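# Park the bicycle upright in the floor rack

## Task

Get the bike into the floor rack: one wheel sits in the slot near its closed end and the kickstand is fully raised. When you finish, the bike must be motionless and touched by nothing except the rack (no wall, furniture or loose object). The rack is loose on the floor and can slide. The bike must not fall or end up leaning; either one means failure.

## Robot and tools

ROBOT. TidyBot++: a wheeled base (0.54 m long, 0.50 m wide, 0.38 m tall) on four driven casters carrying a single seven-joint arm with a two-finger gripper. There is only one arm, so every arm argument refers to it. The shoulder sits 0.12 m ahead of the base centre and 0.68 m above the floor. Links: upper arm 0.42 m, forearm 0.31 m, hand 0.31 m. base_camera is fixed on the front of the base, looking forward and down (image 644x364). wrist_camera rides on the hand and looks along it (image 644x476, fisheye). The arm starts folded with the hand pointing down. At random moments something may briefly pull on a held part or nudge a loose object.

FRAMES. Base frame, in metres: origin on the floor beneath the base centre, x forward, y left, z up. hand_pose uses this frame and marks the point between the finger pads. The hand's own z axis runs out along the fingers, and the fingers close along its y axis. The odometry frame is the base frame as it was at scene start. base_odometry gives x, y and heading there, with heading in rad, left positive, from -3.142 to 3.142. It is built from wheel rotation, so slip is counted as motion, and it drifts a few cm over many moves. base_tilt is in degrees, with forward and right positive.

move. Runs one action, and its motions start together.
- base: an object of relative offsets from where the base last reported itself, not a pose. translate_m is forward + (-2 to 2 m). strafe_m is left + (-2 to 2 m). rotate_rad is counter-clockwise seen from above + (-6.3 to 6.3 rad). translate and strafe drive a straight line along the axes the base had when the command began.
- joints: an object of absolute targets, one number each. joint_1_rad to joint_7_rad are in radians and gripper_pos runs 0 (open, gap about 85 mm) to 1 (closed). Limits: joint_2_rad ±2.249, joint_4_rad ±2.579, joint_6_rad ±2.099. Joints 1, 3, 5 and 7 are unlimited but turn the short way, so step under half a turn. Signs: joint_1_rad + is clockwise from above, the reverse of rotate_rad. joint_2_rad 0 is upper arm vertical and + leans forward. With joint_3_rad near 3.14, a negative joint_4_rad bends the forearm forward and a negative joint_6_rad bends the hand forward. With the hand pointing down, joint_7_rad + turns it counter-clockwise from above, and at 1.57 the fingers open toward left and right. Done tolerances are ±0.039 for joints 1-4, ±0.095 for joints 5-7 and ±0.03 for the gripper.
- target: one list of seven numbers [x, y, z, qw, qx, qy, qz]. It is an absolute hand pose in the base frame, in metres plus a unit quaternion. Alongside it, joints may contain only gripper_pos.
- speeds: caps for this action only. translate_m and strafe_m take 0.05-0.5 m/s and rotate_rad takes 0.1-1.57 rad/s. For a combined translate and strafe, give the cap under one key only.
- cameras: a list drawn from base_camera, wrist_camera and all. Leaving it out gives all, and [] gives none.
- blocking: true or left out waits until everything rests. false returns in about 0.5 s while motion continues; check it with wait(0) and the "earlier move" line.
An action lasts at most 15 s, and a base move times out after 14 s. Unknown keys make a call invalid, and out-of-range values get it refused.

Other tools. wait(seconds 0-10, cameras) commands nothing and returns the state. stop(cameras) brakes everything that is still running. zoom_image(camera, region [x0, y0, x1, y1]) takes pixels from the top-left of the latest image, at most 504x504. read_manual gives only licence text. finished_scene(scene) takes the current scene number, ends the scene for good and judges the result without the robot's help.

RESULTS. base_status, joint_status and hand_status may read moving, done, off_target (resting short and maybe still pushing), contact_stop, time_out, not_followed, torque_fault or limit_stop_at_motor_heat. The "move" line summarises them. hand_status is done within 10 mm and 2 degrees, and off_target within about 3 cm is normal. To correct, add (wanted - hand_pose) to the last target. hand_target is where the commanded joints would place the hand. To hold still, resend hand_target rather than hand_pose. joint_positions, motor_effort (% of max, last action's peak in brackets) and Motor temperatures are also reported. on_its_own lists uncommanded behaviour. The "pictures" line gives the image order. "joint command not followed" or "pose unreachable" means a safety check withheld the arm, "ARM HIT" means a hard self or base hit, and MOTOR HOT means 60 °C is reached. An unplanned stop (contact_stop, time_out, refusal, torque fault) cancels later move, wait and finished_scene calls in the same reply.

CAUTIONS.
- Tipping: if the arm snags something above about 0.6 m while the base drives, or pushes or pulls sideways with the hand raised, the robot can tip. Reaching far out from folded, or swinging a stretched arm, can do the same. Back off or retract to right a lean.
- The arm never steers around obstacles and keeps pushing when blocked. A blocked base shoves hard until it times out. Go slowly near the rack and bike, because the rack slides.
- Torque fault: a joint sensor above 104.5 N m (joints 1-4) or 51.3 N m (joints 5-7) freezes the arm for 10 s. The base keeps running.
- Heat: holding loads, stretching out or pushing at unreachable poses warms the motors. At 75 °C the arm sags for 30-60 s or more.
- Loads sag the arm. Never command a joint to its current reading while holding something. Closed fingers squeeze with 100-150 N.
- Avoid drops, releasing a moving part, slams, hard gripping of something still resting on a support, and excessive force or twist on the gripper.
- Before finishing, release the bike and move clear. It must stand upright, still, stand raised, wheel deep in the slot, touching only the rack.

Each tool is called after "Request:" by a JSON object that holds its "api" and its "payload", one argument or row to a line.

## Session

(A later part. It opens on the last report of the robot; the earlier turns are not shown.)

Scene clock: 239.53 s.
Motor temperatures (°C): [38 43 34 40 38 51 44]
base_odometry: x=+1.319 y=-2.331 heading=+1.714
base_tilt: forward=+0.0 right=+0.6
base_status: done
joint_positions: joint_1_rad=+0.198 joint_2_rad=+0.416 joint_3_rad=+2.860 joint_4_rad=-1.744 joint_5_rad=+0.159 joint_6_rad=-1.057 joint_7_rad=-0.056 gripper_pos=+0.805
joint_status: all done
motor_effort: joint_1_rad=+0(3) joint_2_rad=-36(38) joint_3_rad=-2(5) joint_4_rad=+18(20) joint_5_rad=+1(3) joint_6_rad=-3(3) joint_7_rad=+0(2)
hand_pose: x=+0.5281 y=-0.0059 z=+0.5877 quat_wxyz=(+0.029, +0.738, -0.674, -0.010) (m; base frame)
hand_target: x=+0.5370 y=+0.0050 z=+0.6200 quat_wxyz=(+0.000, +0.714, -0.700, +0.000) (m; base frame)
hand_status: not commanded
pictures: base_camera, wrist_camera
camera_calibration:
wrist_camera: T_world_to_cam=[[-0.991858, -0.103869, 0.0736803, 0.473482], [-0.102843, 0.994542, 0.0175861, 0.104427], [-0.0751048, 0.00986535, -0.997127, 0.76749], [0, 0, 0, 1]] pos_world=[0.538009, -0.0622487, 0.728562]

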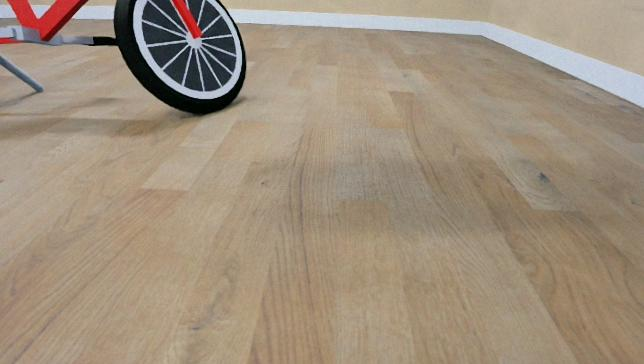

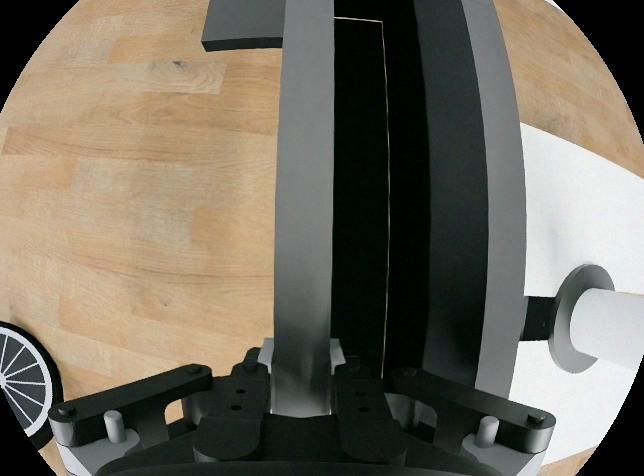

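Request:
{"api": "move", "payload": {
  "base": {"translate_m":0.5,"strafe_m":-0.3,"rotate_rad":0.105},
  "speeds": {"translate_m":0.25,"rotate_rad":0.3}
}}

Scene clock: 243.20 s.
Motor temperatures (°C): [38 43 34 40 38 51 44]
move: done
base_odometry: x=+1.544 y=-1.793 heading=+1.819
base_tilt: forward=+0.0 right=+0.6
base_status: done
joint_positions: joint_1_rad=+0.197 joint_2_rad=+0.415 joint_3_rad=+2.854 joint_4_rad=-1.737 joint_5_rad=+0.152 joint_6_rad=-1.058 joint_7_rad=-0.057 gripper_pos=+0.805
joint_status: not commanded
motor_effort: joint_1_rad=+0(4) joint_2_rad=-36(38) joint_3_rad=-2(4) joint_4_rad=+18(20) joint_5_rad=+0(3) joint_6_rad=-2(3) joint_7_rad=+0(1)
hand_pose: x=+0.5315 y=-0.0014 z=+0.5900 quat_wxyz=(+0.023, +0.738, -0.674, -0.010) (m; base frame)
hand_target: x=+0.5370 y=+0.0050 z=+0.6200 quat_wxyz=(+0.000, +0.714, -0.700, +0.000) (m; base frame)
hand_status: not commanded
pictures: base_camera, wrist_camera
camera_calibration:
wrist_camera: T_world_to_cam=[[-0.992374, -0.104573, 0.0652504, 0.482318], [-0.103133, 0.994352, 0.0250685, 0.0960035], [-0.0675033, 0.0181478, -0.997554, 0.766237], [0, 0, 0, 1]] pos_world=[0.540265, -0.0589292, 0.730484]

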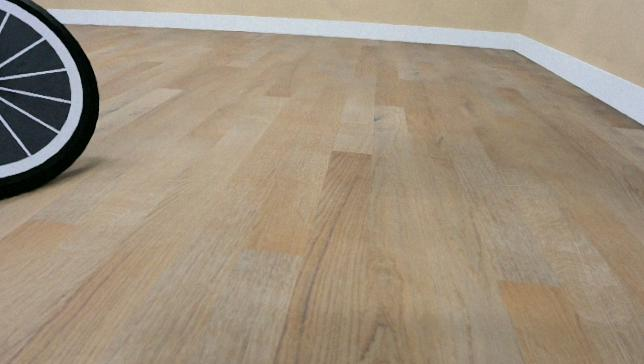

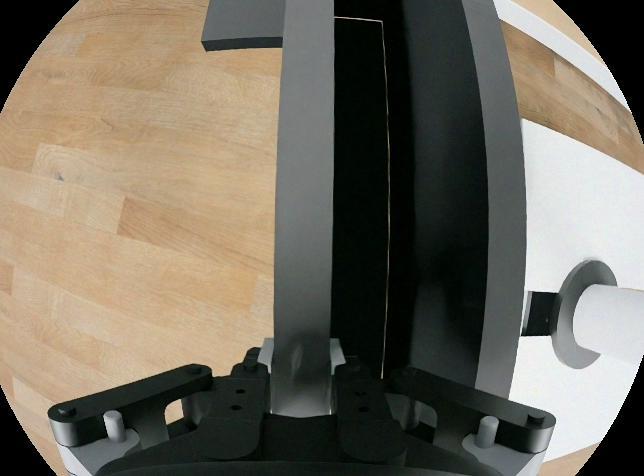

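Request:
{"api": "move", "payload": {
  "base": {"translate_m":0.284},
  "speeds": {"translate_m":0.2},
  "target": [0.537, 0.005, 0.4, 0, 0.7071, -0.7071, 0]
}}

Request:
{"api": "move", "payload": {
  "target": [0.537, 0.005, 0.2, 0, 0.7071, -0.7071, 0]
}}

Scene clock: 245.90 s.
Motor temperatures (°C): [38 43 34 40 38 51 44]
move: off_target
base_odometry: x=+1.475 y=-1.518 heading=+1.819
base_tilt: forward=+0.0 right=+0.6
base_status: done
joint_positions: joint_1_rad=-0.247 joint_2_rad=+0.769 joint_3_rad=+3.492 joint_4_rad=-1.970 joint_5_rad=-0.469 joint_6_rad=-0.545 joint_7_rad=+0.442 gripper_pos=+0.805
joint_status: not commanded
motor_effort: joint_1_rad=-1(1) joint_2_rad=-39(42) joint_3_rad=+4(5) joint_4_rad=+8(20) joint_5_rad=+0(2) joint_6_rad=-2(4) joint_7_rad=+1(1)
hand_pose: x=+0.5186 y=+0.0022 z=+0.3933 quat_wxyz=(+0.022, +0.709, -0.704, -0.020) (m; base frame)
hand_target: x=+0.5370 y=+0.0050 z=+0.4000 quat_wxyz=(+0.000, +0.707, -0.707, +0.000) (m; base frame)
hand_status: off_target (0.020 m and 3.5 deg from the pose sent, 0.190 m and 5.9 deg at the start)
pictures: base_camera, wrist_camera
camera_calibration:
wrist_camera: T_world_to_cam=[[-0.996721, -0.02263, 0.07769, 0.479918], [-0.0196457, 0.999047, 0.0389648, 0.047264], [-0.0784978, 0.0373107, -0.996216, 0.57418], [0, 0, 0, 1]] pos_world=[0.524345, -0.0577814, 0.53288]

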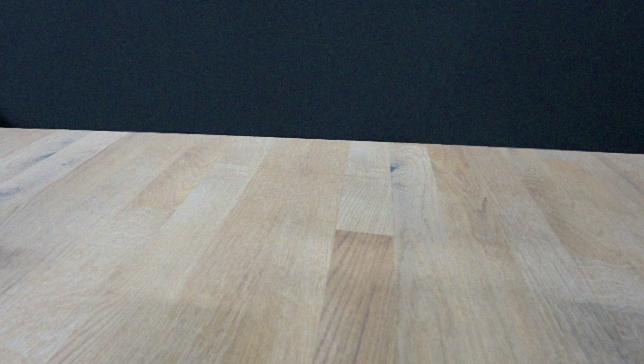

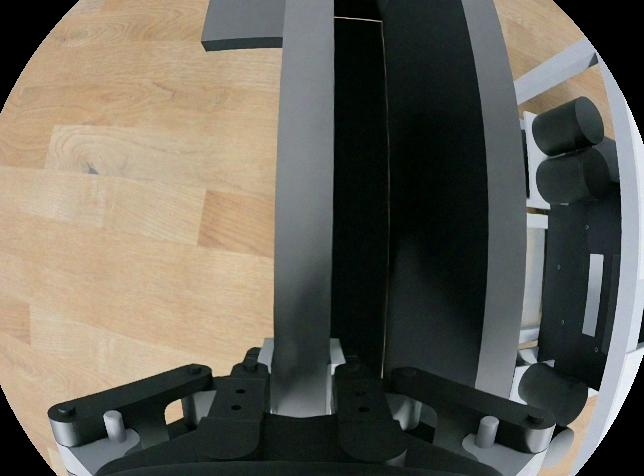

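Scene clock: 247.87 s.
Motor temperatures (°C): [38 43 34 40 38 51 44]
move: off_target
base_odometry: x=+1.475 y=-1.518 heading=+1.819
base_tilt: forward=+0.0 right=+0.6
base_status: not commanded
joint_positions: joint_1_rad=-0.083 joint_2_rad=+1.250 joint_3_rad=+3.233 joint_4_rad=-1.855 joint_5_rad=-0.739 joint_6_rad=-0.140 joint_7_rad=+0.723 gripper_pos=+0.805
joint_status: not commanded
motor_effort: joint_1_rad=+0(1) joint_2_rad=-43(46) joint_3_rad=+1(5) joint_4_rad=-1(8) joint_5_rad=-2(2) joint_6_rad=-1(2) joint_7_rad=+1(1)
hand_pose: x=+0.5105 y=+0.0091 z=+0.1900 quat_wxyz=(+0.021, +0.720, -0.694, -0.025) (m; base frame)
hand_target: x=+0.5370 y=+0.0050 z=+0.2000 quat_wxyz=(+0.000, +0.707, -0.707, +0.000) (m; base frame)
hand_status: off_target (0.029 m and 4.3 deg from the pose sent, 0.194 m and 3.5 deg at the start)
pictures: base_camera, wrist_camera
camera_calibration:
wrist_camera: T_world_to_cam=[[-0.995225, -0.0518842, 0.0826773, 0.486394], [-0.0479585, 0.997657, 0.0487815, 0.0607273], [-0.0850146, 0.0445834, -0.995382, 0.373832], [0, 0, 0, 1]] pos_world=[0.518765, -0.0520156, 0.32893]

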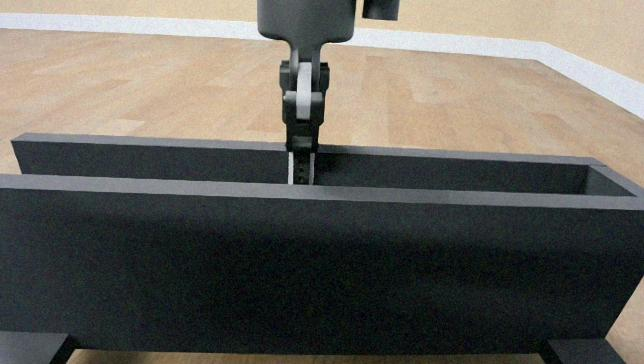

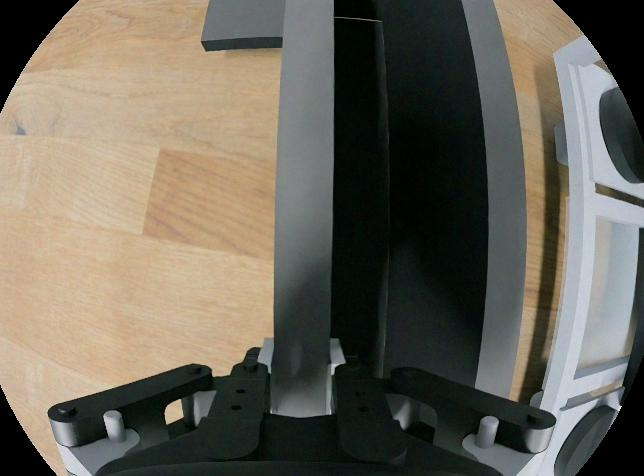

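Request:
{"api": "move", "payload": {
  "target": [0.55, 0.0, 0.16, 0, 0.7071, -0.7071, 0],
  "cameras": []
}}

Request:
{"api": "move", "payload": {
  "target": [0.55, 0.0, 0.147, 0, 0.7071, -0.7071, 0]
}}

Scene clock: 248.97 s.
Motor temperatures (°C): [38 43 34 40 38 51 44]
move: off_target
base_odometry: x=+1.475 y=-1.518 heading=+1.819
base_tilt: forward=+0.0 right=+0.6
base_status: not commanded
joint_positions: joint_1_rad=-0.071 joint_2_rad=+1.346 joint_3_rad=+3.231 joint_4_rad=-1.748 joint_5_rad=-0.740 joint_6_rad=-0.134 joint_7_rad=+0.724 gripper_pos=+0.805
joint_status: not commanded
motor_effort: joint_1_rad=+0(1) joint_2_rad=-44(48) joint_3_rad=+1(2) joint_4_rad=+0(2) joint_5_rad=-1(2) joint_6_rad=-1(2) joint_7_rad=+1(1)
hand_pose: x=+0.5293 y=+0.0040 z=+0.1507 quat_wxyz=(+0.017, +0.719, -0.695, -0.019) (m; base frame)
hand_target: x=+0.5500 y=+0.0000 z=+0.1600 quat_wxyz=(+0.000, +0.707, -0.707, +0.000) (m; base frame)
hand_status: off_target (0.023 m and 3.5 deg from the pose sent, 0.050 m and 4.3 deg at the start)
pictures: none
No camera images: "cameras" was empty.

Scene clock: 249.60 s.
Motor temperatures (°C): [38 43 34 40 38 51 44]
move: off_target
base_odometry: x=+1.475 y=-1.518 heading=+1.819
base_tilt: forward=+0.0 right=+0.6
base_status: not commanded
joint_positions: joint_1_rad=-0.066 joint_2_rad=+1.361 joint_3_rad=+3.222 joint_4_rad=-1.736 joint_5_rad=-0.741 joint_6_rad=-0.123 joint_7_rad=+0.724 gripper_pos=+0.805
joint_status: not commanded
motor_effort: joint_1_rad=+1(1) joint_2_rad=-41(45) joint_3_rad=+0(1) joint_4_rad=+2(2) joint_5_rad=+0(2) joint_6_rad=-2(2) joint_7_rad=+1(2)
hand_pose: x=+0.5318 y=+0.0052 z=+0.1445 quat_wxyz=(+0.015, +0.718, -0.695, -0.017) (m; base frame)
hand_target: x=+0.5500 y=+0.0000 z=+0.1470 quat_wxyz=(+0.000, +0.707, -0.707, +0.000) (m; base frame)
hand_status: off_target (0.019 m and 3.2 deg from the pose sent, 0.021 m and 3.5 deg at the start)
pictures: base_camera, wrist_camera
camera_calibration:
wrist_camera: T_world_to_cam=[[-0.99695, -0.047495, 0.0619251, 0.514987], [-0.0447126, 0.99796, 0.0455682, 0.0665879], [-0.0639631, 0.0426603, -0.99704, 0.319644], [0, 0, 0, 1]] pos_world=[0.536839, -0.0556289, 0.283773]

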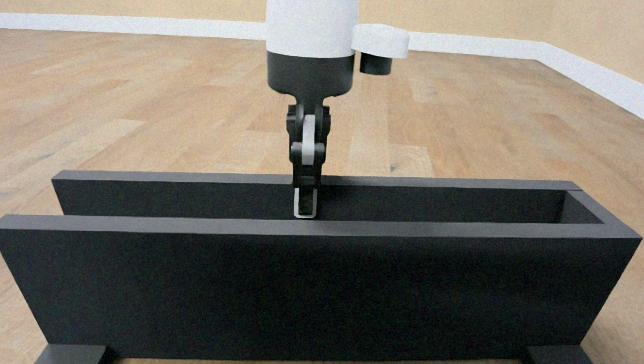

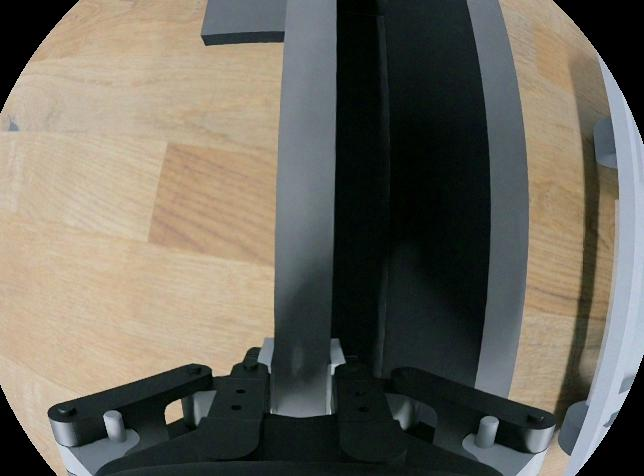

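Request:
{"api": "move", "payload": {
  "target": [0.55, 0.0, 0.139, 0, 0.7071, -0.7071, 0],
  "cameras": []
}}

Request:
{"api": "move", "payload": {
  "joints": {"gripper_pos":0.45}
}}

Scene clock: 250.23 s.
Motor temperatures (°C): [38 43 34 40 38 51 44]
move: off_target
base_odometry: x=+1.475 y=-1.518 heading=+1.819
base_tilt: forward=+0.0 right=+0.6
base_status: not commanded
joint_positions: joint_1_rad=-0.062 joint_2_rad=+1.362 joint_3_rad=+3.219 joint_4_rad=-1.735 joint_5_rad=-0.741 joint_6_rad=-0.122 joint_7_rad=+0.725 gripper_pos=+0.805
joint_status: not commanded
motor_effort: joint_1_rad=+1(1) joint_2_rad=-37(41) joint_3_rad=+1(1) joint_4_rad=+4(5) joint_5_rad=+0(2) joint_6_rad=+0(2) joint_7_rad=+1(1)
hand_pose: x=+0.5314 y=+0.0052 z=+0.1440 quat_wxyz=(+0.014, +0.717, -0.696, -0.018) (m; base frame)
hand_target: x=+0.5500 y=+0.0000 z=+0.1390 quat_wxyz=(+0.000, +0.707, -0.707, +0.000) (m; base frame)
hand_status: off_target (0.020 m and 3.1 deg from the pose sent, 0.020 m and 3.2 deg at the start)
pictures: none
No camera images: "cameras" was empty.

Scene clock: 251.07 s.
Motor temperatures (°C): [38 43 34 40 38 51 44]
move: done
base_odometry: x=+1.475 y=-1.518 heading=+1.819
base_tilt: forward=+0.0 right=+0.6
base_status: not commanded
joint_positions: joint_1_rad=-0.059 joint_2_rad=+1.365 joint_3_rad=+3.218 joint_4_rad=-1.718 joint_5_rad=-0.741 joint_6_rad=-0.121 joint_7_rad=+0.728 gripper_pos=+0.450
joint_status: all done
motor_effort: joint_1_rad=+0(1) joint_2_rad=-38(40) joint_3_rad=+0(1) joint_4_rad=+1(5) joint_5_rad=-1(2) joint_6_rad=+0(1) joint_7_rad=+1(1)
hand_pose: x=+0.5412 y=+0.0046 z=+0.1429 quat_wxyz=(+0.008, +0.718, -0.696, -0.012) (m; base frame)
hand_target: x=+0.5500 y=+0.0000 z=+0.1390 quat_wxyz=(+0.000, +0.707, -0.707, +0.000) (m; base frame)
hand_status: not commanded
pictures: base_camera, wrist_camera
camera_calibration:
wrist_camera: T_world_to_cam=[[-0.997807, -0.0469659, 0.0466515, 0.527119], [-0.0447285, 0.99785, 0.0478976, 0.0673864], [-0.0488007, 0.0457059, -0.997762, 0.310546], [0, 0, 0, 1]] pos_world=[0.544132, -0.0566787, 0.282032]

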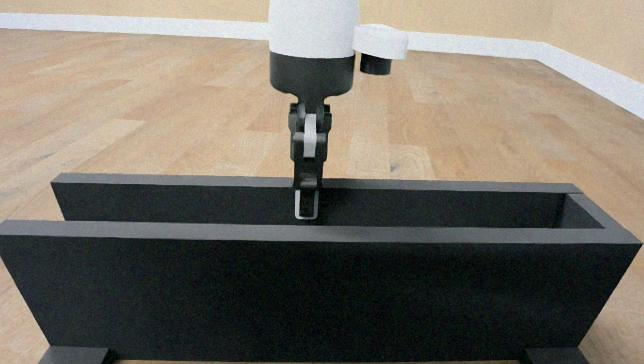

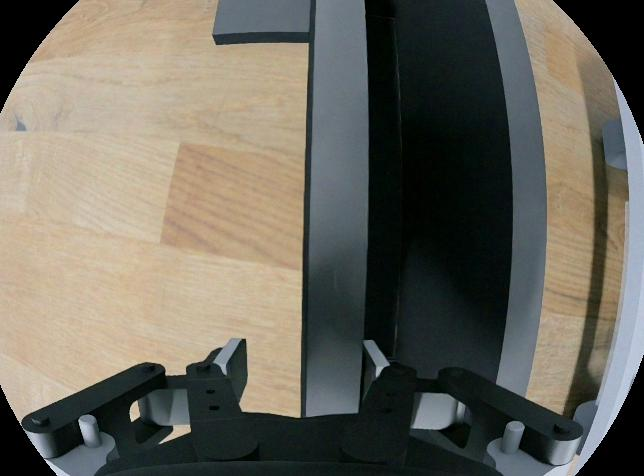

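Request:
{"api": "move", "payload": {
  "target": [0.542, 0.0, 0.3, 0, 0.7071, -0.7071, 0],
  "cameras": []
}}

Request:
{"api": "move", "payload": {
  "target": [0.45, 0.1, 0.62, 0, 0.7071, -0.7071, 0]
}}

Scene clock: 252.73 s.
Motor temperatures (°C): [38 43 34 40 38 51 44]
move: off_target
base_odometry: x=+1.475 y=-1.518 heading=+1.819
base_tilt: forward=+0.0 right=+0.6
base_status: not commanded
joint_positions: joint_1_rad=-0.147 joint_2_rad=+1.004 joint_3_rad=+3.366 joint_4_rad=-1.921 joint_5_rad=-0.741 joint_6_rad=-0.262 joint_7_rad=+0.710 gripper_pos=+0.450
joint_status: not commanded
motor_effort: joint_1_rad=+0(1) joint_2_rad=-36(40) joint_3_rad=+2(3) joint_4_rad=+4(4) joint_5_rad=-2(3) joint_6_rad=+0(1) joint_7_rad=+1(1)
hand_pose: x=+0.5539 y=-0.0067 z=+0.2932 quat_wxyz=(-0.007, +0.713, -0.701, +0.016) (m; base frame)
hand_target: x=+0.5420 y=+0.0000 z=+0.3000 quat_wxyz=(+0.000, +0.707, -0.707, +0.000) (m; base frame)
hand_status: off_target (0.015 m and 2.2 deg from the pose sent, 0.157 m and 2.5 deg at the start)
pictures: none
No camera images: "cameras" was empty.

Scene clock: 255.17 s.
Motor temperatures (°C): [38 43 34 40 38 51 44]
move: off_target
base_odometry: x=+1.475 y=-1.518 heading=+1.819
base_tilt: forward=+0.0 right=+0.6
base_status: not commanded
joint_positions: joint_1_rad=-0.371 joint_2_rad=+0.202 joint_3_rad=+3.279 joint_4_rad=-1.925 joint_5_rad=-0.097 joint_6_rad=-0.977 joint_7_rad=-0.214 gripper_pos=+0.450
joint_status: not commanded
motor_effort: joint_1_rad=+0(1) joint_2_rad=-21(38) joint_3_rad=+0(2) joint_4_rad=+15(15) joint_5_rad=-2(3) joint_6_rad=+0(1) joint_7_rad=+1(1)
hand_pose: x=+0.4688 y=+0.1095 z=+0.6178 quat_wxyz=(-0.032, +0.696, -0.717, -0.012) (m; base frame)
hand_target: x=+0.4500 y=+0.1000 z=+0.6200 quat_wxyz=(+0.000, +0.707, -0.707, +0.000) (m; base frame)
hand_status: off_target (0.021 m and 4.2 deg from the pose sent, 0.359 m and 2.2 deg at the start)
pictures: base_camera, wrist_camera
camera_calibration:
wrist_camera: T_world_to_cam=[[-0.999841, 0.0143964, -0.0104824, 0.467176], [0.0132465, 0.994641, 0.102537, -0.123864], [0.0119024, 0.102382, -0.994674, 0.739488], [0, 0, 0, 1]] pos_world=[0.459941, 0.040764, 0.753148]

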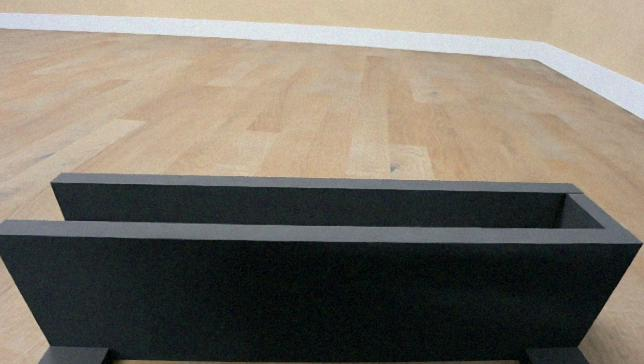

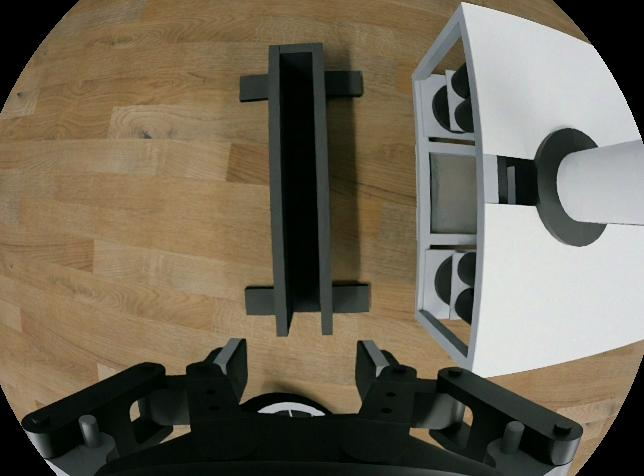

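Request:
{"api": "move", "payload": {
  "target": [0.42, 0.0, 0.74, 0, 0.7071, -0.7071, 0],
  "cameras": []
}}

Request:
{"api": "move", "payload": {
  "base": {"translate_m":-0.041,"strafe_m":0.737},
  "speeds": {"strafe_m":0.3}
}}

Scene clock: 257.87 s.
Motor temperatures (°C): [38 43 34 40 38 51 44]
move: off_target
base_odometry: x=+1.475 y=-1.518 heading=+1.819
base_tilt: forward=+0.0 right=+0.6
base_status: not commanded
joint_positions: joint_1_rad=-0.008 joint_2_rad=-0.002 joint_3_rad=+3.153 joint_4_rad=-1.767 joint_5_rad=-0.069 joint_6_rad=-1.362 joint_7_rad=-0.041 gripper_pos=+0.450
joint_status: not commanded
motor_effort: joint_1_rad=+0(1) joint_2_rad=-16(22) joint_3_rad=+0(1) joint_4_rad=+16(17) joint_5_rad=-1(3) joint_6_rad=+0(1) joint_7_rad=+1(1)
hand_pose: x=+0.4315 y=+0.0212 z=+0.7313 quat_wxyz=(-0.029, +0.686, -0.727, -0.019) (m; base frame)
hand_target: x=+0.4200 y=+0.0000 z=+0.7400 quat_wxyz=(+0.000, +0.707, -0.707, +0.000) (m; base frame)
hand_status: off_target (0.026 m and 5.2 deg from the pose sent, 0.171 m and 4.2 deg at the start)
pictures: none
No camera images: "cameras" was empty.

Scene clock: 261.27 s.
Motor temperatures (°C): [38 43 34 40 38 51 44]
move: done
base_odometry: x=+0.770 y=-1.738 heading=+1.819
base_tilt: forward=+0.0 right=+0.6
base_status: done
joint_positions: joint_1_rad=-0.003 joint_2_rad=-0.002 joint_3_rad=+3.146 joint_4_rad=-1.767 joint_5_rad=-0.065 joint_6_rad=-1.364 joint_7_rad=-0.040 gripper_pos=+0.450
joint_status: not commanded
motor_effort: joint_1_rad=+0(1) joint_2_rad=-16(16) joint_3_rad=+0(2) joint_4_rad=+17(17) joint_5_rad=-2(3) joint_6_rad=+0(0) joint_7_rad=+1(1)
hand_pose: x=+0.4308 y=+0.0205 z=+0.7313 quat_wxyz=(-0.027, +0.687, -0.726, -0.018) (m; base frame)
hand_target: x=+0.4200 y=+0.0000 z=+0.7400 quat_wxyz=(+0.000, +0.707, -0.707, +0.000) (m; base frame)
hand_status: not commanded
pictures: base_camera, wrist_camera
camera_calibration:
wrist_camera: T_world_to_cam=[[-0.999242, 0.0383374, 0.00680019, 0.418288], [0.0388395, 0.993727, 0.104873, -0.0591563], [-0.00273698, 0.105057, -0.994462, 0.868005], [0, 0, 0, 1]] pos_world=[0.422644, -0.0484412, 0.866557]

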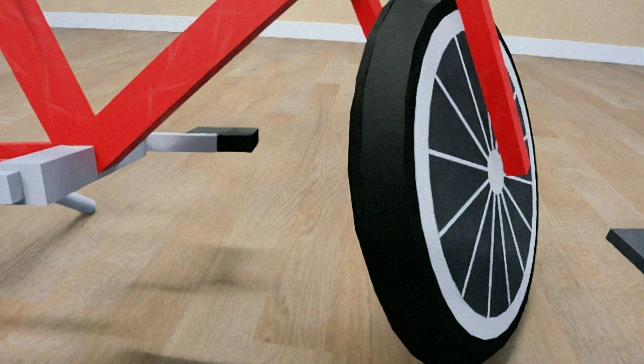

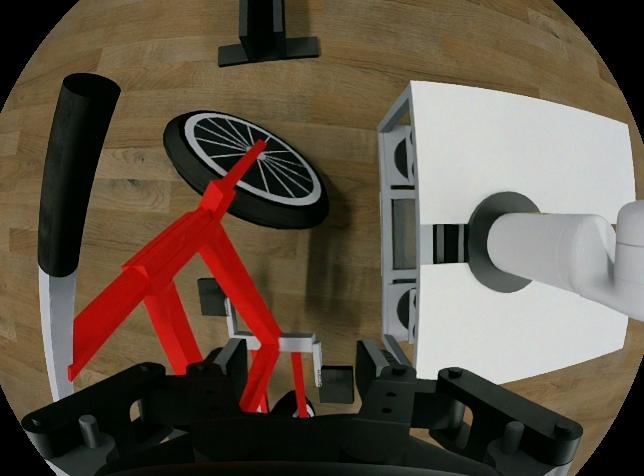

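Request:
{"api": "move", "payload": {
  "target": [0.40, 0.20, 0.74, 0, 0.7071, -0.7071, 0]
}}

Scene clock: 263.97 s.
Motor temperatures (°C): [38 43 34 40 38 51 44]
move: off_target
base_odometry: x=+0.770 y=-1.738 heading=+1.819
base_tilt: forward=+0.0 right=+0.6
base_status: not commanded
joint_positions: joint_1_rad=-0.463 joint_2_rad=+0.062 joint_3_rad=+3.008 joint_4_rad=-1.656 joint_5_rad=-0.056 joint_6_rad=-1.367 joint_7_rad=-0.584 gripper_pos=+0.450
joint_status: not commanded
motor_effort: joint_1_rad=+0(1) joint_2_rad=-18(19) joint_3_rad=+0(1) joint_4_rad=+17(17) joint_5_rad=-1(3) joint_6_rad=+0(1) joint_7_rad=+1(1)
hand_pose: x=+0.4010 y=+0.2132 z=+0.7459 quat_wxyz=(-0.034, +0.707, -0.706, -0.025) (m; base frame)
hand_target: x=+0.4000 y=+0.2000 z=+0.7400 quat_wxyz=(+0.000, +0.707, -0.707, +0.000) (m; base frame)
hand_status: off_target (0.014 m and 4.9 deg from the pose sent, 0.182 m and 4.8 deg at the start)
pictures: base_camera, wrist_camera
camera_calibration:
wrist_camera: T_world_to_cam=[[-0.999818, -0.0186674, 0.00386938, 0.395573], [-0.0180381, 0.992005, 0.124906, -0.242768], [-0.00617011, 0.124814, -0.992161, 0.857654], [0, 0, 0, 1]] pos_world=[0.396414, 0.141164, 0.879723]

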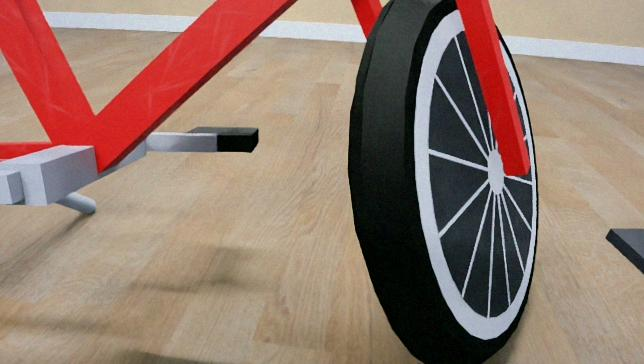

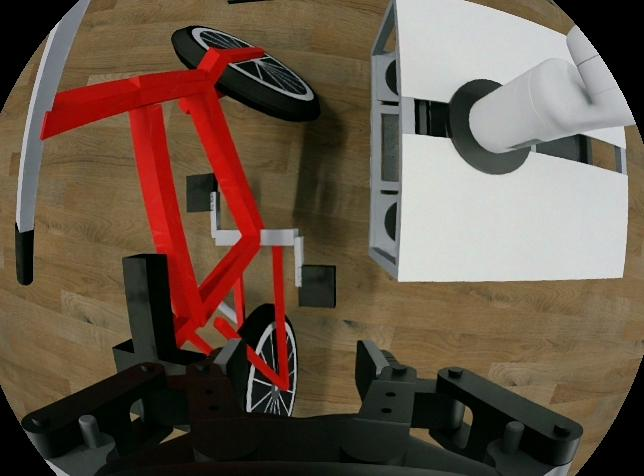

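Request:
{"api": "zoom_image", "payload": {
  "camera": "wrist_camera",
  "region": [0, 0, 330, 300]
}}

Scaled by 1.527.

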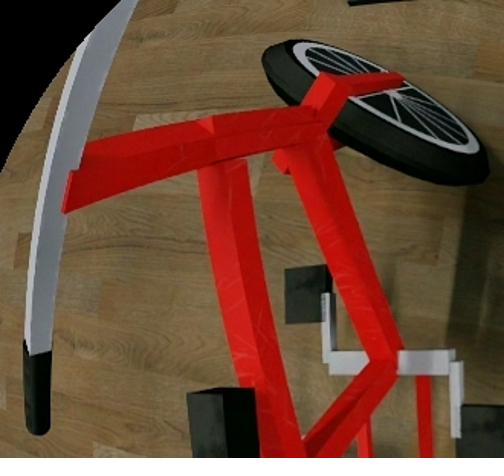

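Request:
{"api": "move", "payload": {
  "target": [0.56, 0.05, 0.74, 0, 0.559, -0.829, 0],
  "joints": {"gripper_pos":0.1}
}}

Scene clock: 266.60 s.
Motor temperatures (°C): [38 43 34 40 38 51 44]
move: off_target
base_odometry: x=+0.770 y=-1.738 heading=+1.819
base_tilt: forward=+0.0 right=+0.6
base_status: not commanded
joint_positions: joint_1_rad=-0.343 joint_2_rad=+0.295 joint_3_rad=+3.443 joint_4_rad=-1.372 joint_5_rad=-0.056 joint_6_rad=-1.434 joint_7_rad=-0.449 gripper_pos=+0.100
joint_status: all done
motor_effort: joint_1_rad=+0(2) joint_2_rad=-27(28) joint_3_rad=+1(2) joint_4_rad=+17(18) joint_5_rad=-2(2) joint_6_rad=+0(1) joint_7_rad=+1(1)
hand_pose: x=+0.5674 y=+0.0489 z=+0.7465 quat_wxyz=(-0.015, +0.553, -0.833, +0.027) (m; base frame)
hand_target: x=+0.5600 y=+0.0500 z=+0.7400 quat_wxyz=(+0.000, +0.559, -0.829, +0.000) (m; base frame)
hand_status: off_target (0.010 m and 3.6 deg from the pose sent, 0.228 m and 22.7 deg at the start)
pictures: base_camera, wrist_camera
camera_calibration:
wrist_camera: T_world_to_cam=[[-0.926482, 0.373764, -0.0439418, 0.533758], [0.372422, 0.927371, 0.0358491, -0.228809], [0.0541494, 0.0168486, -0.998391, 0.855492], [0, 0, 0, 1]] pos_world=[0.533406, -0.00172283, 0.885772]

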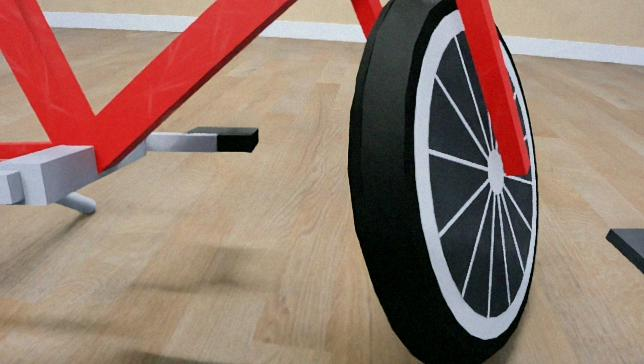

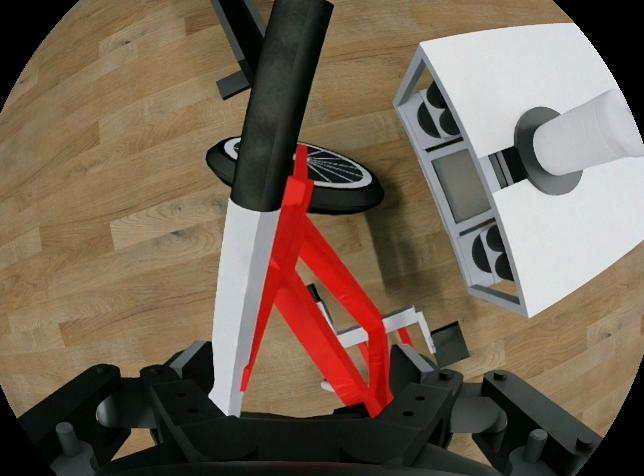

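Request:
{"api": "move", "payload": {
  "target": [0.613, 0.028, 0.74, 0, 0.559, -0.829, 0],
  "cameras": ["wrist_camera"]
}}

Scene clock: 267.90 s.
Motor temperatures (°C): [38 43 34 40 38 51 44]
move: off_target
base_odometry: x=+0.770 y=-1.738 heading=+1.819
base_tilt: forward=+0.0 right=+0.6
base_status: not commanded
joint_positions: joint_1_rad=-0.286 joint_2_rad=+0.431 joint_3_rad=+3.498 joint_4_rad=-1.183 joint_5_rad=-0.089 joint_6_rad=-1.502 joint_7_rad=-0.359 gripper_pos=+0.100
joint_status: not commanded
motor_effort: joint_1_rad=+0(1) joint_2_rad=-31(33) joint_3_rad=+2(2) joint_4_rad=+17(17) joint_5_rad=+0(2) joint_6_rad=+0(1) joint_7_rad=+1(1)
hand_pose: x=+0.6202 y=+0.0194 z=+0.7459 quat_wxyz=(-0.003, +0.552, -0.833, +0.038) (m; base frame)
hand_target: x=+0.6130 y=+0.0280 z=+0.7400 quat_wxyz=(+0.000, +0.559, -0.829, +0.000) (m; base frame)
hand_status: off_target (0.013 m and 4.4 deg from the pose sent, 0.051 m and 3.6 deg at the start)
pictures: wrist_camera
camera_calibration:
wrist_camera: T_world_to_cam=[[-0.926197, 0.373913, -0.0484577, 0.596913], [0.374172, 0.927351, 0.00394649, -0.19835], [0.046413, -0.0144763, -0.998817, 0.858206], [0, 0, 0, 1]] pos_world=[0.587244, -0.0268302, 0.886899]

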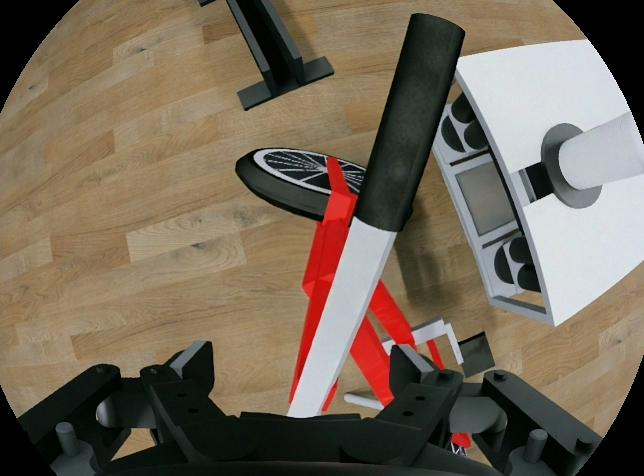

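Request:
{"api": "move", "payload": {
  "target": [0.591, 0.039, 0.73, 0, 0.426, -0.905, 0],
  "cameras": ["wrist_camera"]
}}

Scene clock: 269.43 s.
Motor temperatures (°C): [38 43 34 40 38 51 44]
move: off_target
base_odometry: x=+0.770 y=-1.738 heading=+1.819
base_tilt: forward=+0.0 right=+0.6
base_status: not commanded
joint_positions: joint_1_rad=-0.327 joint_2_rad=+0.425 joint_3_rad=+3.544 joint_4_rad=-1.276 joint_5_rad=-0.092 joint_6_rad=-1.502 joint_7_rad=-0.589 gripper_pos=+0.100
joint_status: not commanded
motor_effort: joint_1_rad=+0(1) joint_2_rad=-30(32) joint_3_rad=+2(3) joint_4_rad=+16(17) joint_5_rad=+0(1) joint_6_rad=+0(1) joint_7_rad=+1(1)
hand_pose: x=+0.5893 y=+0.0175 z=+0.7218 quat_wxyz=(+0.031, +0.447, -0.894, +0.023) (m; base frame)
hand_target: x=+0.5910 y=+0.0390 z=+0.7300 quat_wxyz=(+0.000, +0.426, -0.905, +0.000) (m; base frame)
hand_status: off_target (0.023 m and 5.2 deg from the pose sent, 0.039 m and 17.3 deg at the start)
pictures: wrist_camera
camera_calibration:
wrist_camera: T_world_to_cam=[[-0.809151, 0.587584, 0.00450893, 0.456809], [0.587114, 0.808769, -0.034506, -0.28062], [-0.0239218, -0.0252733, -0.999394, 0.877682], [0, 0, 0, 1]] pos_world=[0.555379, -0.0192753, 0.865408]

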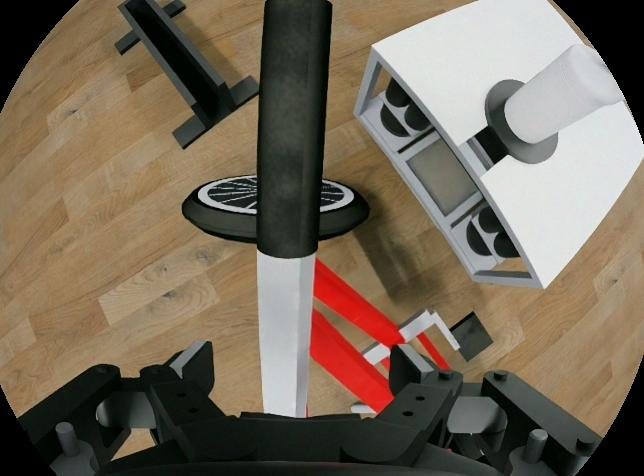

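Request:
{"api": "move", "payload": {
  "target": [0.605, 0.041, 0.69, 0, 0.426, -0.905, 0],
  "cameras": ["wrist_camera"]
}}

Scene clock: 270.30 s.
Motor temperatures (°C): [38 43 34 40 38 51 44]
move: off_target
base_odometry: x=+0.770 y=-1.738 heading=+1.819
base_tilt: forward=+0.0 right=+0.6
base_status: not commanded
joint_positions: joint_1_rad=-0.338 joint_2_rad=+0.444 joint_3_rad=+3.573 joint_4_rad=-1.329 joint_5_rad=-0.125 joint_6_rad=-1.427 joint_7_rad=-0.589 gripper_pos=+0.100
joint_status: not commanded
motor_effort: joint_1_rad=+0(1) joint_2_rad=-31(33) joint_3_rad=+2(3) joint_4_rad=+16(17) joint_5_rad=-1(1) joint_6_rad=+0(1) joint_7_rad=+1(1)
hand_pose: x=+0.5957 y=+0.0180 z=+0.6975 quat_wxyz=(+0.023, +0.437, -0.899, +0.020) (m; base frame)
hand_target: x=+0.6050 y=+0.0410 z=+0.6900 quat_wxyz=(+0.000, +0.426, -0.905, +0.000) (m; base frame)
hand_status: off_target (0.026 m and 3.8 deg from the pose sent, 0.043 m and 5.2 deg at the start)
pictures: wrist_camera
camera_calibration:
wrist_camera: T_world_to_cam=[[-0.795513, 0.60593, 0.00290784, 0.454456], [0.605797, 0.795423, -0.017671, -0.308248], [-0.0130204, -0.012296, -0.99984, 0.847092], [0, 0, 0, 1]] pos_world=[0.559291, -0.0197655, 0.840187]

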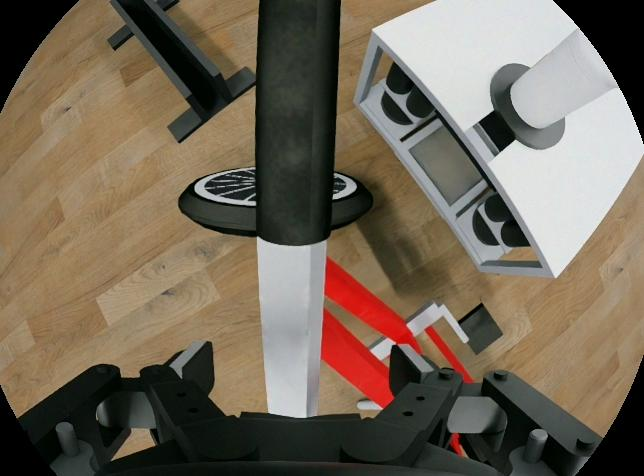

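Request:
{"api": "move", "payload": {
  "target": [0.610, 0.050, 0.652, 0, 0.426, -0.905, 0],
  "cameras": ["wrist_camera"]
}}

Scene clock: 271.27 s.
Motor temperatures (°C): [38 43 34 40 38 51 44]
move: off_target
base_odometry: x=+0.770 y=-1.738 heading=+1.819
base_tilt: forward=+0.0 right=+0.6
base_status: not commanded
joint_positions: joint_1_rad=-0.371 joint_2_rad=+0.481 joint_3_rad=+3.595 joint_4_rad=-1.396 joint_5_rad=-0.155 joint_6_rad=-1.335 joint_7_rad=-0.589 gripper_pos=+0.100
joint_status: not commanded
motor_effort: joint_1_rad=+0(1) joint_2_rad=-32(34) joint_3_rad=+3(4) joint_4_rad=+16(17) joint_5_rad=-1(1) joint_6_rad=+0(1) joint_7_rad=+1(1)
hand_pose: x=+0.5994 y=+0.0283 z=+0.6614 quat_wxyz=(+0.024, +0.436, -0.899, +0.018) (m; base frame)
hand_target: x=+0.6100 y=+0.0500 z=+0.6520 quat_wxyz=(+0.000, +0.426, -0.905, +0.000) (m; base frame)
hand_status: off_target (0.026 m and 3.6 deg from the pose sent, 0.057 m and 3.8 deg at the start)
pictures: wrist_camera
camera_calibration:
wrist_camera: T_world_to_cam=[[-0.794467, 0.607264, 0.00725491, 0.44775], [0.607101, 0.794451, -0.0165813, -0.320743], [-0.0158329, -0.00876884, -0.999836, 0.812784], [0, 0, 0, 1]] pos_world=[0.563315, -0.00996114, 0.804084]

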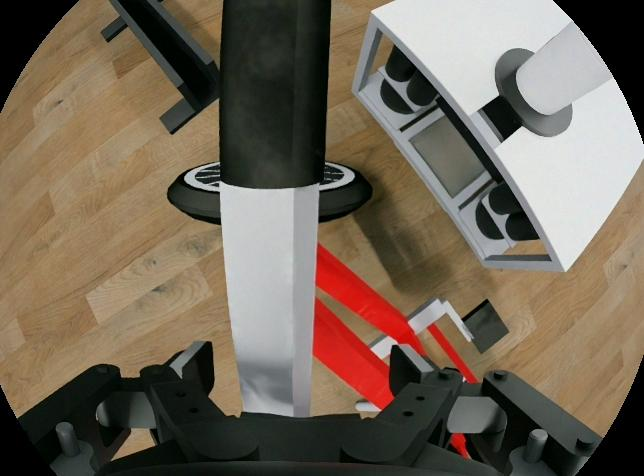

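Request:
{"api": "move", "payload": {
  "target": [0.620, 0.043, 0.648, 0, 0.426, -0.905, 0],
  "cameras": ["wrist_camera"]
}}

Request:
{"api": "move", "payload": {
  "joints": {"gripper_pos":0.55},
  "cameras": ["wrist_camera"]
}}

Scene clock: 272.03 s.
Motor temperatures (°C): [38 43 34 40 38 51 44]
move: off_target
base_odometry: x=+0.770 y=-1.738 heading=+1.819
base_tilt: forward=+0.0 right=+0.6
base_status: not commanded
joint_positions: joint_1_rad=-0.369 joint_2_rad=+0.499 joint_3_rad=+3.599 joint_4_rad=-1.380 joint_5_rad=-0.168 joint_6_rad=-1.335 joint_7_rad=-0.589 gripper_pos=+0.100
joint_status: not commanded
motor_effort: joint_1_rad=+0(1) joint_2_rad=-32(33) joint_3_rad=+3(4) joint_4_rad=+16(16) joint_5_rad=-1(2) joint_6_rad=+0(1) joint_7_rad=+0(1)
hand_pose: x=+0.6059 y=+0.0307 z=+0.6575 quat_wxyz=(+0.023, +0.435, -0.900, +0.016) (m; base frame)
hand_target: x=+0.6200 y=+0.0430 z=+0.6480 quat_wxyz=(+0.000, +0.426, -0.905, +0.000) (m; base frame)
hand_status: off_target (0.021 m and 3.3 deg from the pose sent, 0.029 m and 3.6 deg at the start)
pictures: wrist_camera
camera_calibration:
wrist_camera: T_world_to_cam=[[-0.791805, 0.610701, 0.00938844, 0.448371], [0.610577, 0.791847, -0.0132224, -0.330903], [-0.0155092, -0.00473722, -0.999869, 0.808709], [0, 0, 0, 1]] pos_world=[0.569607, -0.00796572, 0.800018]

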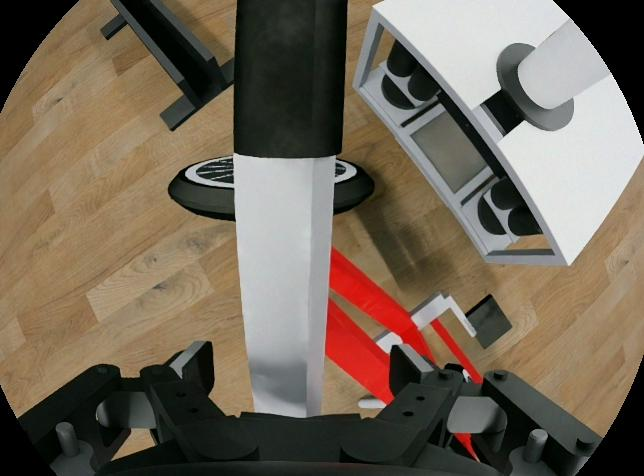

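Scene clock: 272.83 s.
Motor temperatures (°C): [38 43 34 40 38 51 44]
move: done
base_odometry: x=+0.770 y=-1.738 heading=+1.819
base_tilt: forward=+0.0 right=+0.6
base_status: not commanded
joint_positions: joint_1_rad=-0.369 joint_2_rad=+0.499 joint_3_rad=+3.599 joint_4_rad=-1.380 joint_5_rad=-0.168 joint_6_rad=-1.335 joint_7_rad=-0.589 gripper_pos=+0.550
joint_status: all done
motor_effort: joint_1_rad=+0(1) joint_2_rad=-32(33) joint_3_rad=+3(4) joint_4_rad=+16(16) joint_5_rad=-1(2) joint_6_rad=+0(1) joint_7_rad=+1(1)
hand_pose: x=+0.6059 y=+0.0307 z=+0.6575 quat_wxyz=(+0.023, +0.435, -0.900, +0.016) (m; base frame)
hand_target: x=+0.6200 y=+0.0430 z=+0.6480 quat_wxyz=(+0.000, +0.426, -0.905, +0.000) (m; base frame)
hand_status: not commanded
pictures: wrist_camera
camera_calibration:
wrist_camera: T_world_to_cam=[[-0.791805, 0.610701, 0.00938844, 0.448371], [0.610577, 0.791847, -0.0132224, -0.330903], [-0.0155092, -0.00473722, -0.999869, 0.808709], [0, 0, 0, 1]] pos_world=[0.569607, -0.00796572, 0.800018]

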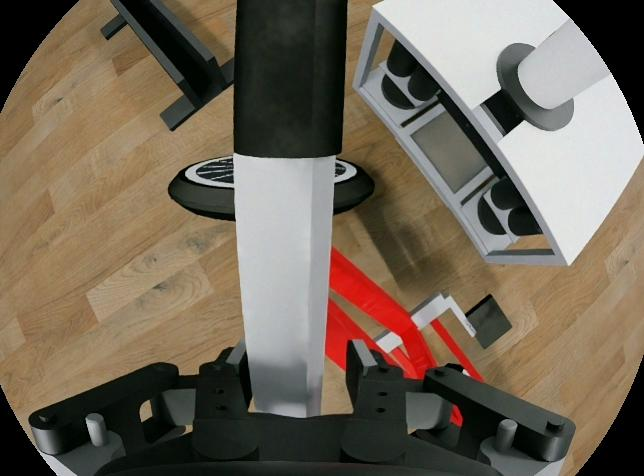

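Request:
{"api": "move", "payload": {
  "target": [0.627, 0.038, 0.645, 0, 0.426, -0.905, 0],
  "cameras": []
}}

Request:
{"api": "move", "payload": {
  "joints": {"gripper_pos":0.85},
  "cameras": ["wrist_camera"]
}}

Scene clock: 273.57 s.
Motor temperatures (°C): [38 43 34 40 38 51 44]
move: off_target
base_odometry: x=+0.770 y=-1.738 heading=+1.819
base_tilt: forward=+0.0 right=+0.6
base_status: not commanded
joint_positions: joint_1_rad=-0.364 joint_2_rad=+0.516 joint_3_rad=+3.599 joint_4_rad=-1.364 joint_5_rad=-0.177 joint_6_rad=-1.335 joint_7_rad=-0.588 gripper_pos=+0.550
joint_status: not commanded
motor_effort: joint_1_rad=+0(1) joint_2_rad=-33(34) joint_3_rad=+3(4) joint_4_rad=+16(16) joint_5_rad=-1(2) joint_6_rad=+0(1) joint_7_rad=+0(1)
hand_pose: x=+0.6121 y=+0.0311 z=+0.6543 quat_wxyz=(+0.022, +0.433, -0.901, +0.015) (m; base frame)
hand_target: x=+0.6270 y=+0.0380 z=+0.6450 quat_wxyz=(+0.000, +0.426, -0.905, +0.000) (m; base frame)
hand_status: off_target (0.019 m and 3.2 deg from the pose sent, 0.026 m and 3.3 deg at the start)
pictures: none
No camera images: "cameras" was empty.

Scene clock: 274.30 s.
Motor temperatures (°C): [38 43 34 40 38 51 44]
move: off_target
base_odometry: x=+0.770 y=-1.738 heading=+1.819
base_tilt: forward=+0.0 right=+0.6
base_status: not commanded
joint_positions: joint_1_rad=-0.362 joint_2_rad=+0.516 joint_3_rad=+3.602 joint_4_rad=-1.365 joint_5_rad=-0.188 joint_6_rad=-1.339 joint_7_rad=-0.587 gripper_pos=+0.779
joint_status: gripper_pos off_target (ended at +0.779, target +0.850)
motor_effort: joint_1_rad=+0(4) joint_2_rad=-31(33) joint_3_rad=+3(5) joint_4_rad=+16(19) joint_5_rad=+0(2) joint_6_rad=+4(6) joint_7_rad=+1(4)
hand_pose: x=+0.6112 y=+0.0320 z=+0.6541 quat_wxyz=(+0.021, +0.430, -0.903, +0.011) (m; base frame)
hand_target: x=+0.6270 y=+0.0380 z=+0.6450 quat_wxyz=(+0.000, +0.426, -0.905, +0.000) (m; base frame)
hand_status: not commanded
pictures: wrist_camera
camera_calibration:
wrist_camera: T_world_to_cam=[[-0.785164, 0.619044, 0.0173892, 0.442226], [0.619044, 0.785333, -0.00601293, -0.344938], [-0.0173786, 0.00604357, -0.999831, 0.806111], [0, 0, 0, 1]] pos_world=[0.574761, -0.00773801, 0.79621]

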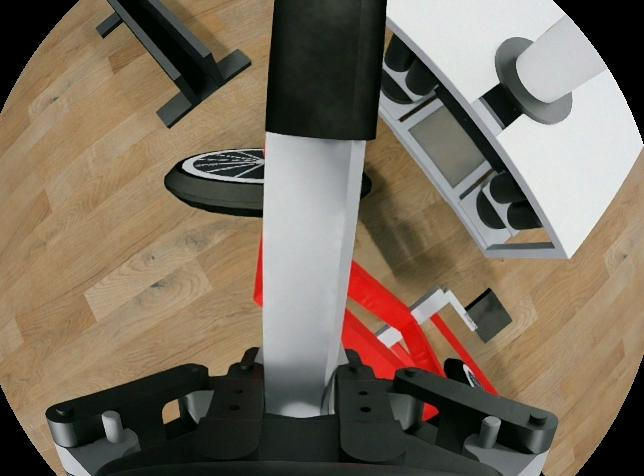

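Request:
{"api": "move", "payload": {
  "target": [0.615, 0.050, 0.645, 0, 0.292, -0.956, 0],
  "joints": {"gripper_pos":0.92},
  "cameras": ["wrist_camera"]
}}

Scene clock: 275.30 s.
Motor temperatures (°C): [38 43 34 40 38 51 44]
move: off_target
base_odometry: x=+0.770 y=-1.738 heading=+1.819
base_tilt: forward=+0.0 right=+0.6
base_status: not commanded
joint_positions: joint_1_rad=-0.413 joint_2_rad=+0.512 joint_3_rad=+3.658 joint_4_rad=-1.386 joint_5_rad=-0.212 joint_6_rad=-1.338 joint_7_rad=-0.814 gripper_pos=+0.788
joint_status: gripper_pos off_target (ended at +0.788, target +0.920)
motor_effort: joint_1_rad=+0(1) joint_2_rad=-27(31) joint_3_rad=+3(4) joint_4_rad=+15(17) joint_5_rad=+1(2) joint_6_rad=+4(4) joint_7_rad=+0(1)
hand_pose: x=+0.6046 y=+0.0391 z=+0.6533 quat_wxyz=(+0.022, +0.321, -0.947, +0.012) (m; base frame)
hand_target: x=+0.6150 y=+0.0500 z=+0.6450 quat_wxyz=(+0.000, +0.292, -0.956, +0.000) (m; base frame)
hand_status: off_target (0.017 m and 4.5 deg from the pose sent, 0.020 m and 17.2 deg at the start)
pictures: wrist_camera
camera_calibration:
wrist_camera: T_world_to_cam=[[-0.620028, 0.784527, 0.00908223, 0.331821], [0.784494, 0.62009, -0.00758304, -0.43894], [-0.0115809, 0.00242326, -0.99993, 0.801865], [0, 0, 0, 1]] pos_world=[0.55937, 0.00991656, 0.795467]

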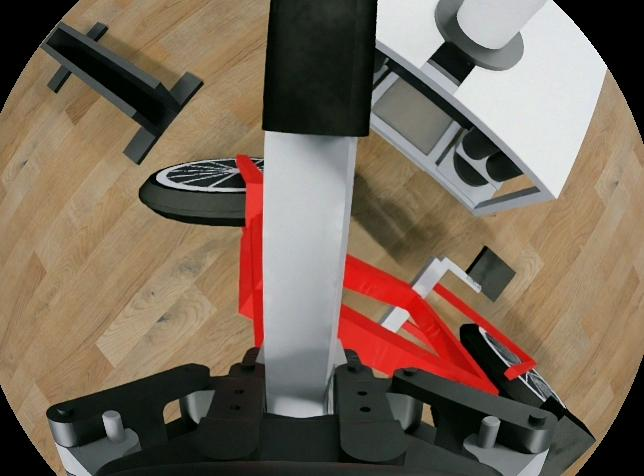

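Request:
{"api": "move", "payload": {
  "target": [0.606, 0.069, 0.645, 0, 0.128, -0.992, 0],
  "cameras": []
}}

Request:
{"api": "move", "payload": {
  "target": [0.604, 0.085, 0.645, 0, -0.03, -1.0, 0]
}}

Scene clock: 276.60 s.
Motor temperatures (°C): [38 43 34 40 38 51 44]
move: off_target
base_odometry: x=+0.770 y=-1.738 heading=+1.819
base_tilt: forward=+0.0 right=+0.6
base_status: not commanded
joint_positions: joint_1_rad=-0.494 joint_2_rad=+0.512 joint_3_rad=+3.734 joint_4_rad=-1.413 joint_5_rad=-0.239 joint_6_rad=-1.337 joint_7_rad=-1.143 gripper_pos=+0.801
joint_status: not commanded
motor_effort: joint_1_rad=+0(1) joint_2_rad=-27(27) joint_3_rad=+4(5) joint_4_rad=+15(15) joint_5_rad=+1(2) joint_6_rad=+3(5) joint_7_rad=-1(1)
hand_pose: x=+0.5956 y=+0.0520 z=+0.6514 quat_wxyz=(+0.023, +0.162, -0.986, +0.018) (m; base frame)
hand_target: x=+0.6060 y=+0.0690 z=+0.6450 quat_wxyz=(+0.000, +0.128, -0.992, +0.000) (m; base frame)
hand_status: off_target (0.021 m and 5.2 deg from the pose sent, 0.031 m and 23.0 deg at the start)
pictures: none
No camera images: "cameras" was empty.

Scene clock: 277.77 s.
Motor temperatures (°C): [38 43 34 40 38 51 44]
move: off_target
base_odometry: x=+0.770 y=-1.738 heading=+1.819
base_tilt: forward=+0.0 right=+0.6
base_status: not commanded
joint_positions: joint_1_rad=-0.573 joint_2_rad=+0.518 joint_3_rad=+3.805 joint_4_rad=-1.432 joint_5_rad=-0.268 joint_6_rad=-1.337 joint_7_rad=-1.450 gripper_pos=+0.807
joint_status: not commanded
motor_effort: joint_1_rad=+0(2) joint_2_rad=-33(33) joint_3_rad=+6(6) joint_4_rad=+18(18) joint_5_rad=-2(3) joint_6_rad=+0(3) joint_7_rad=-2(2)
hand_pose: x=+0.5891 y=+0.0670 z=+0.6493 quat_wxyz=(+0.021, +0.011, -0.999, +0.024) (m; base frame)
hand_target: x=+0.6040 y=+0.0850 z=+0.6450 quat_wxyz=(+0.000, -0.030, -1.000, +0.000) (m; base frame)
hand_status: off_target (0.024 m and 5.9 deg from the pose sent, 0.035 m and 22.4 deg at the start)
pictures: base_camera, wrist_camera
camera_calibration:
wrist_camera: T_world_to_cam=[[-0.0375744, 0.998881, -0.0287332, -0.0325732], [0.999294, 0.0375558, -0.00118541, -0.535847], [-0.000104981, -0.0287574, -0.999586, 0.792724], [0, 0, 0, 1]] pos_world=[0.534328, 0.0754576, 0.790825]

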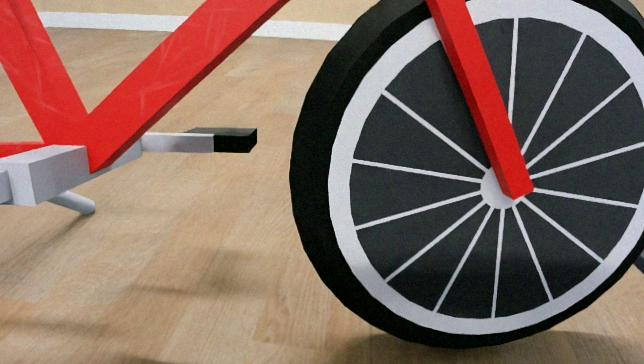

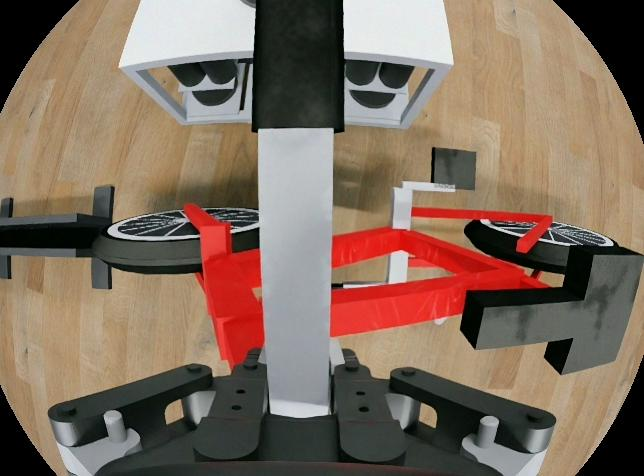

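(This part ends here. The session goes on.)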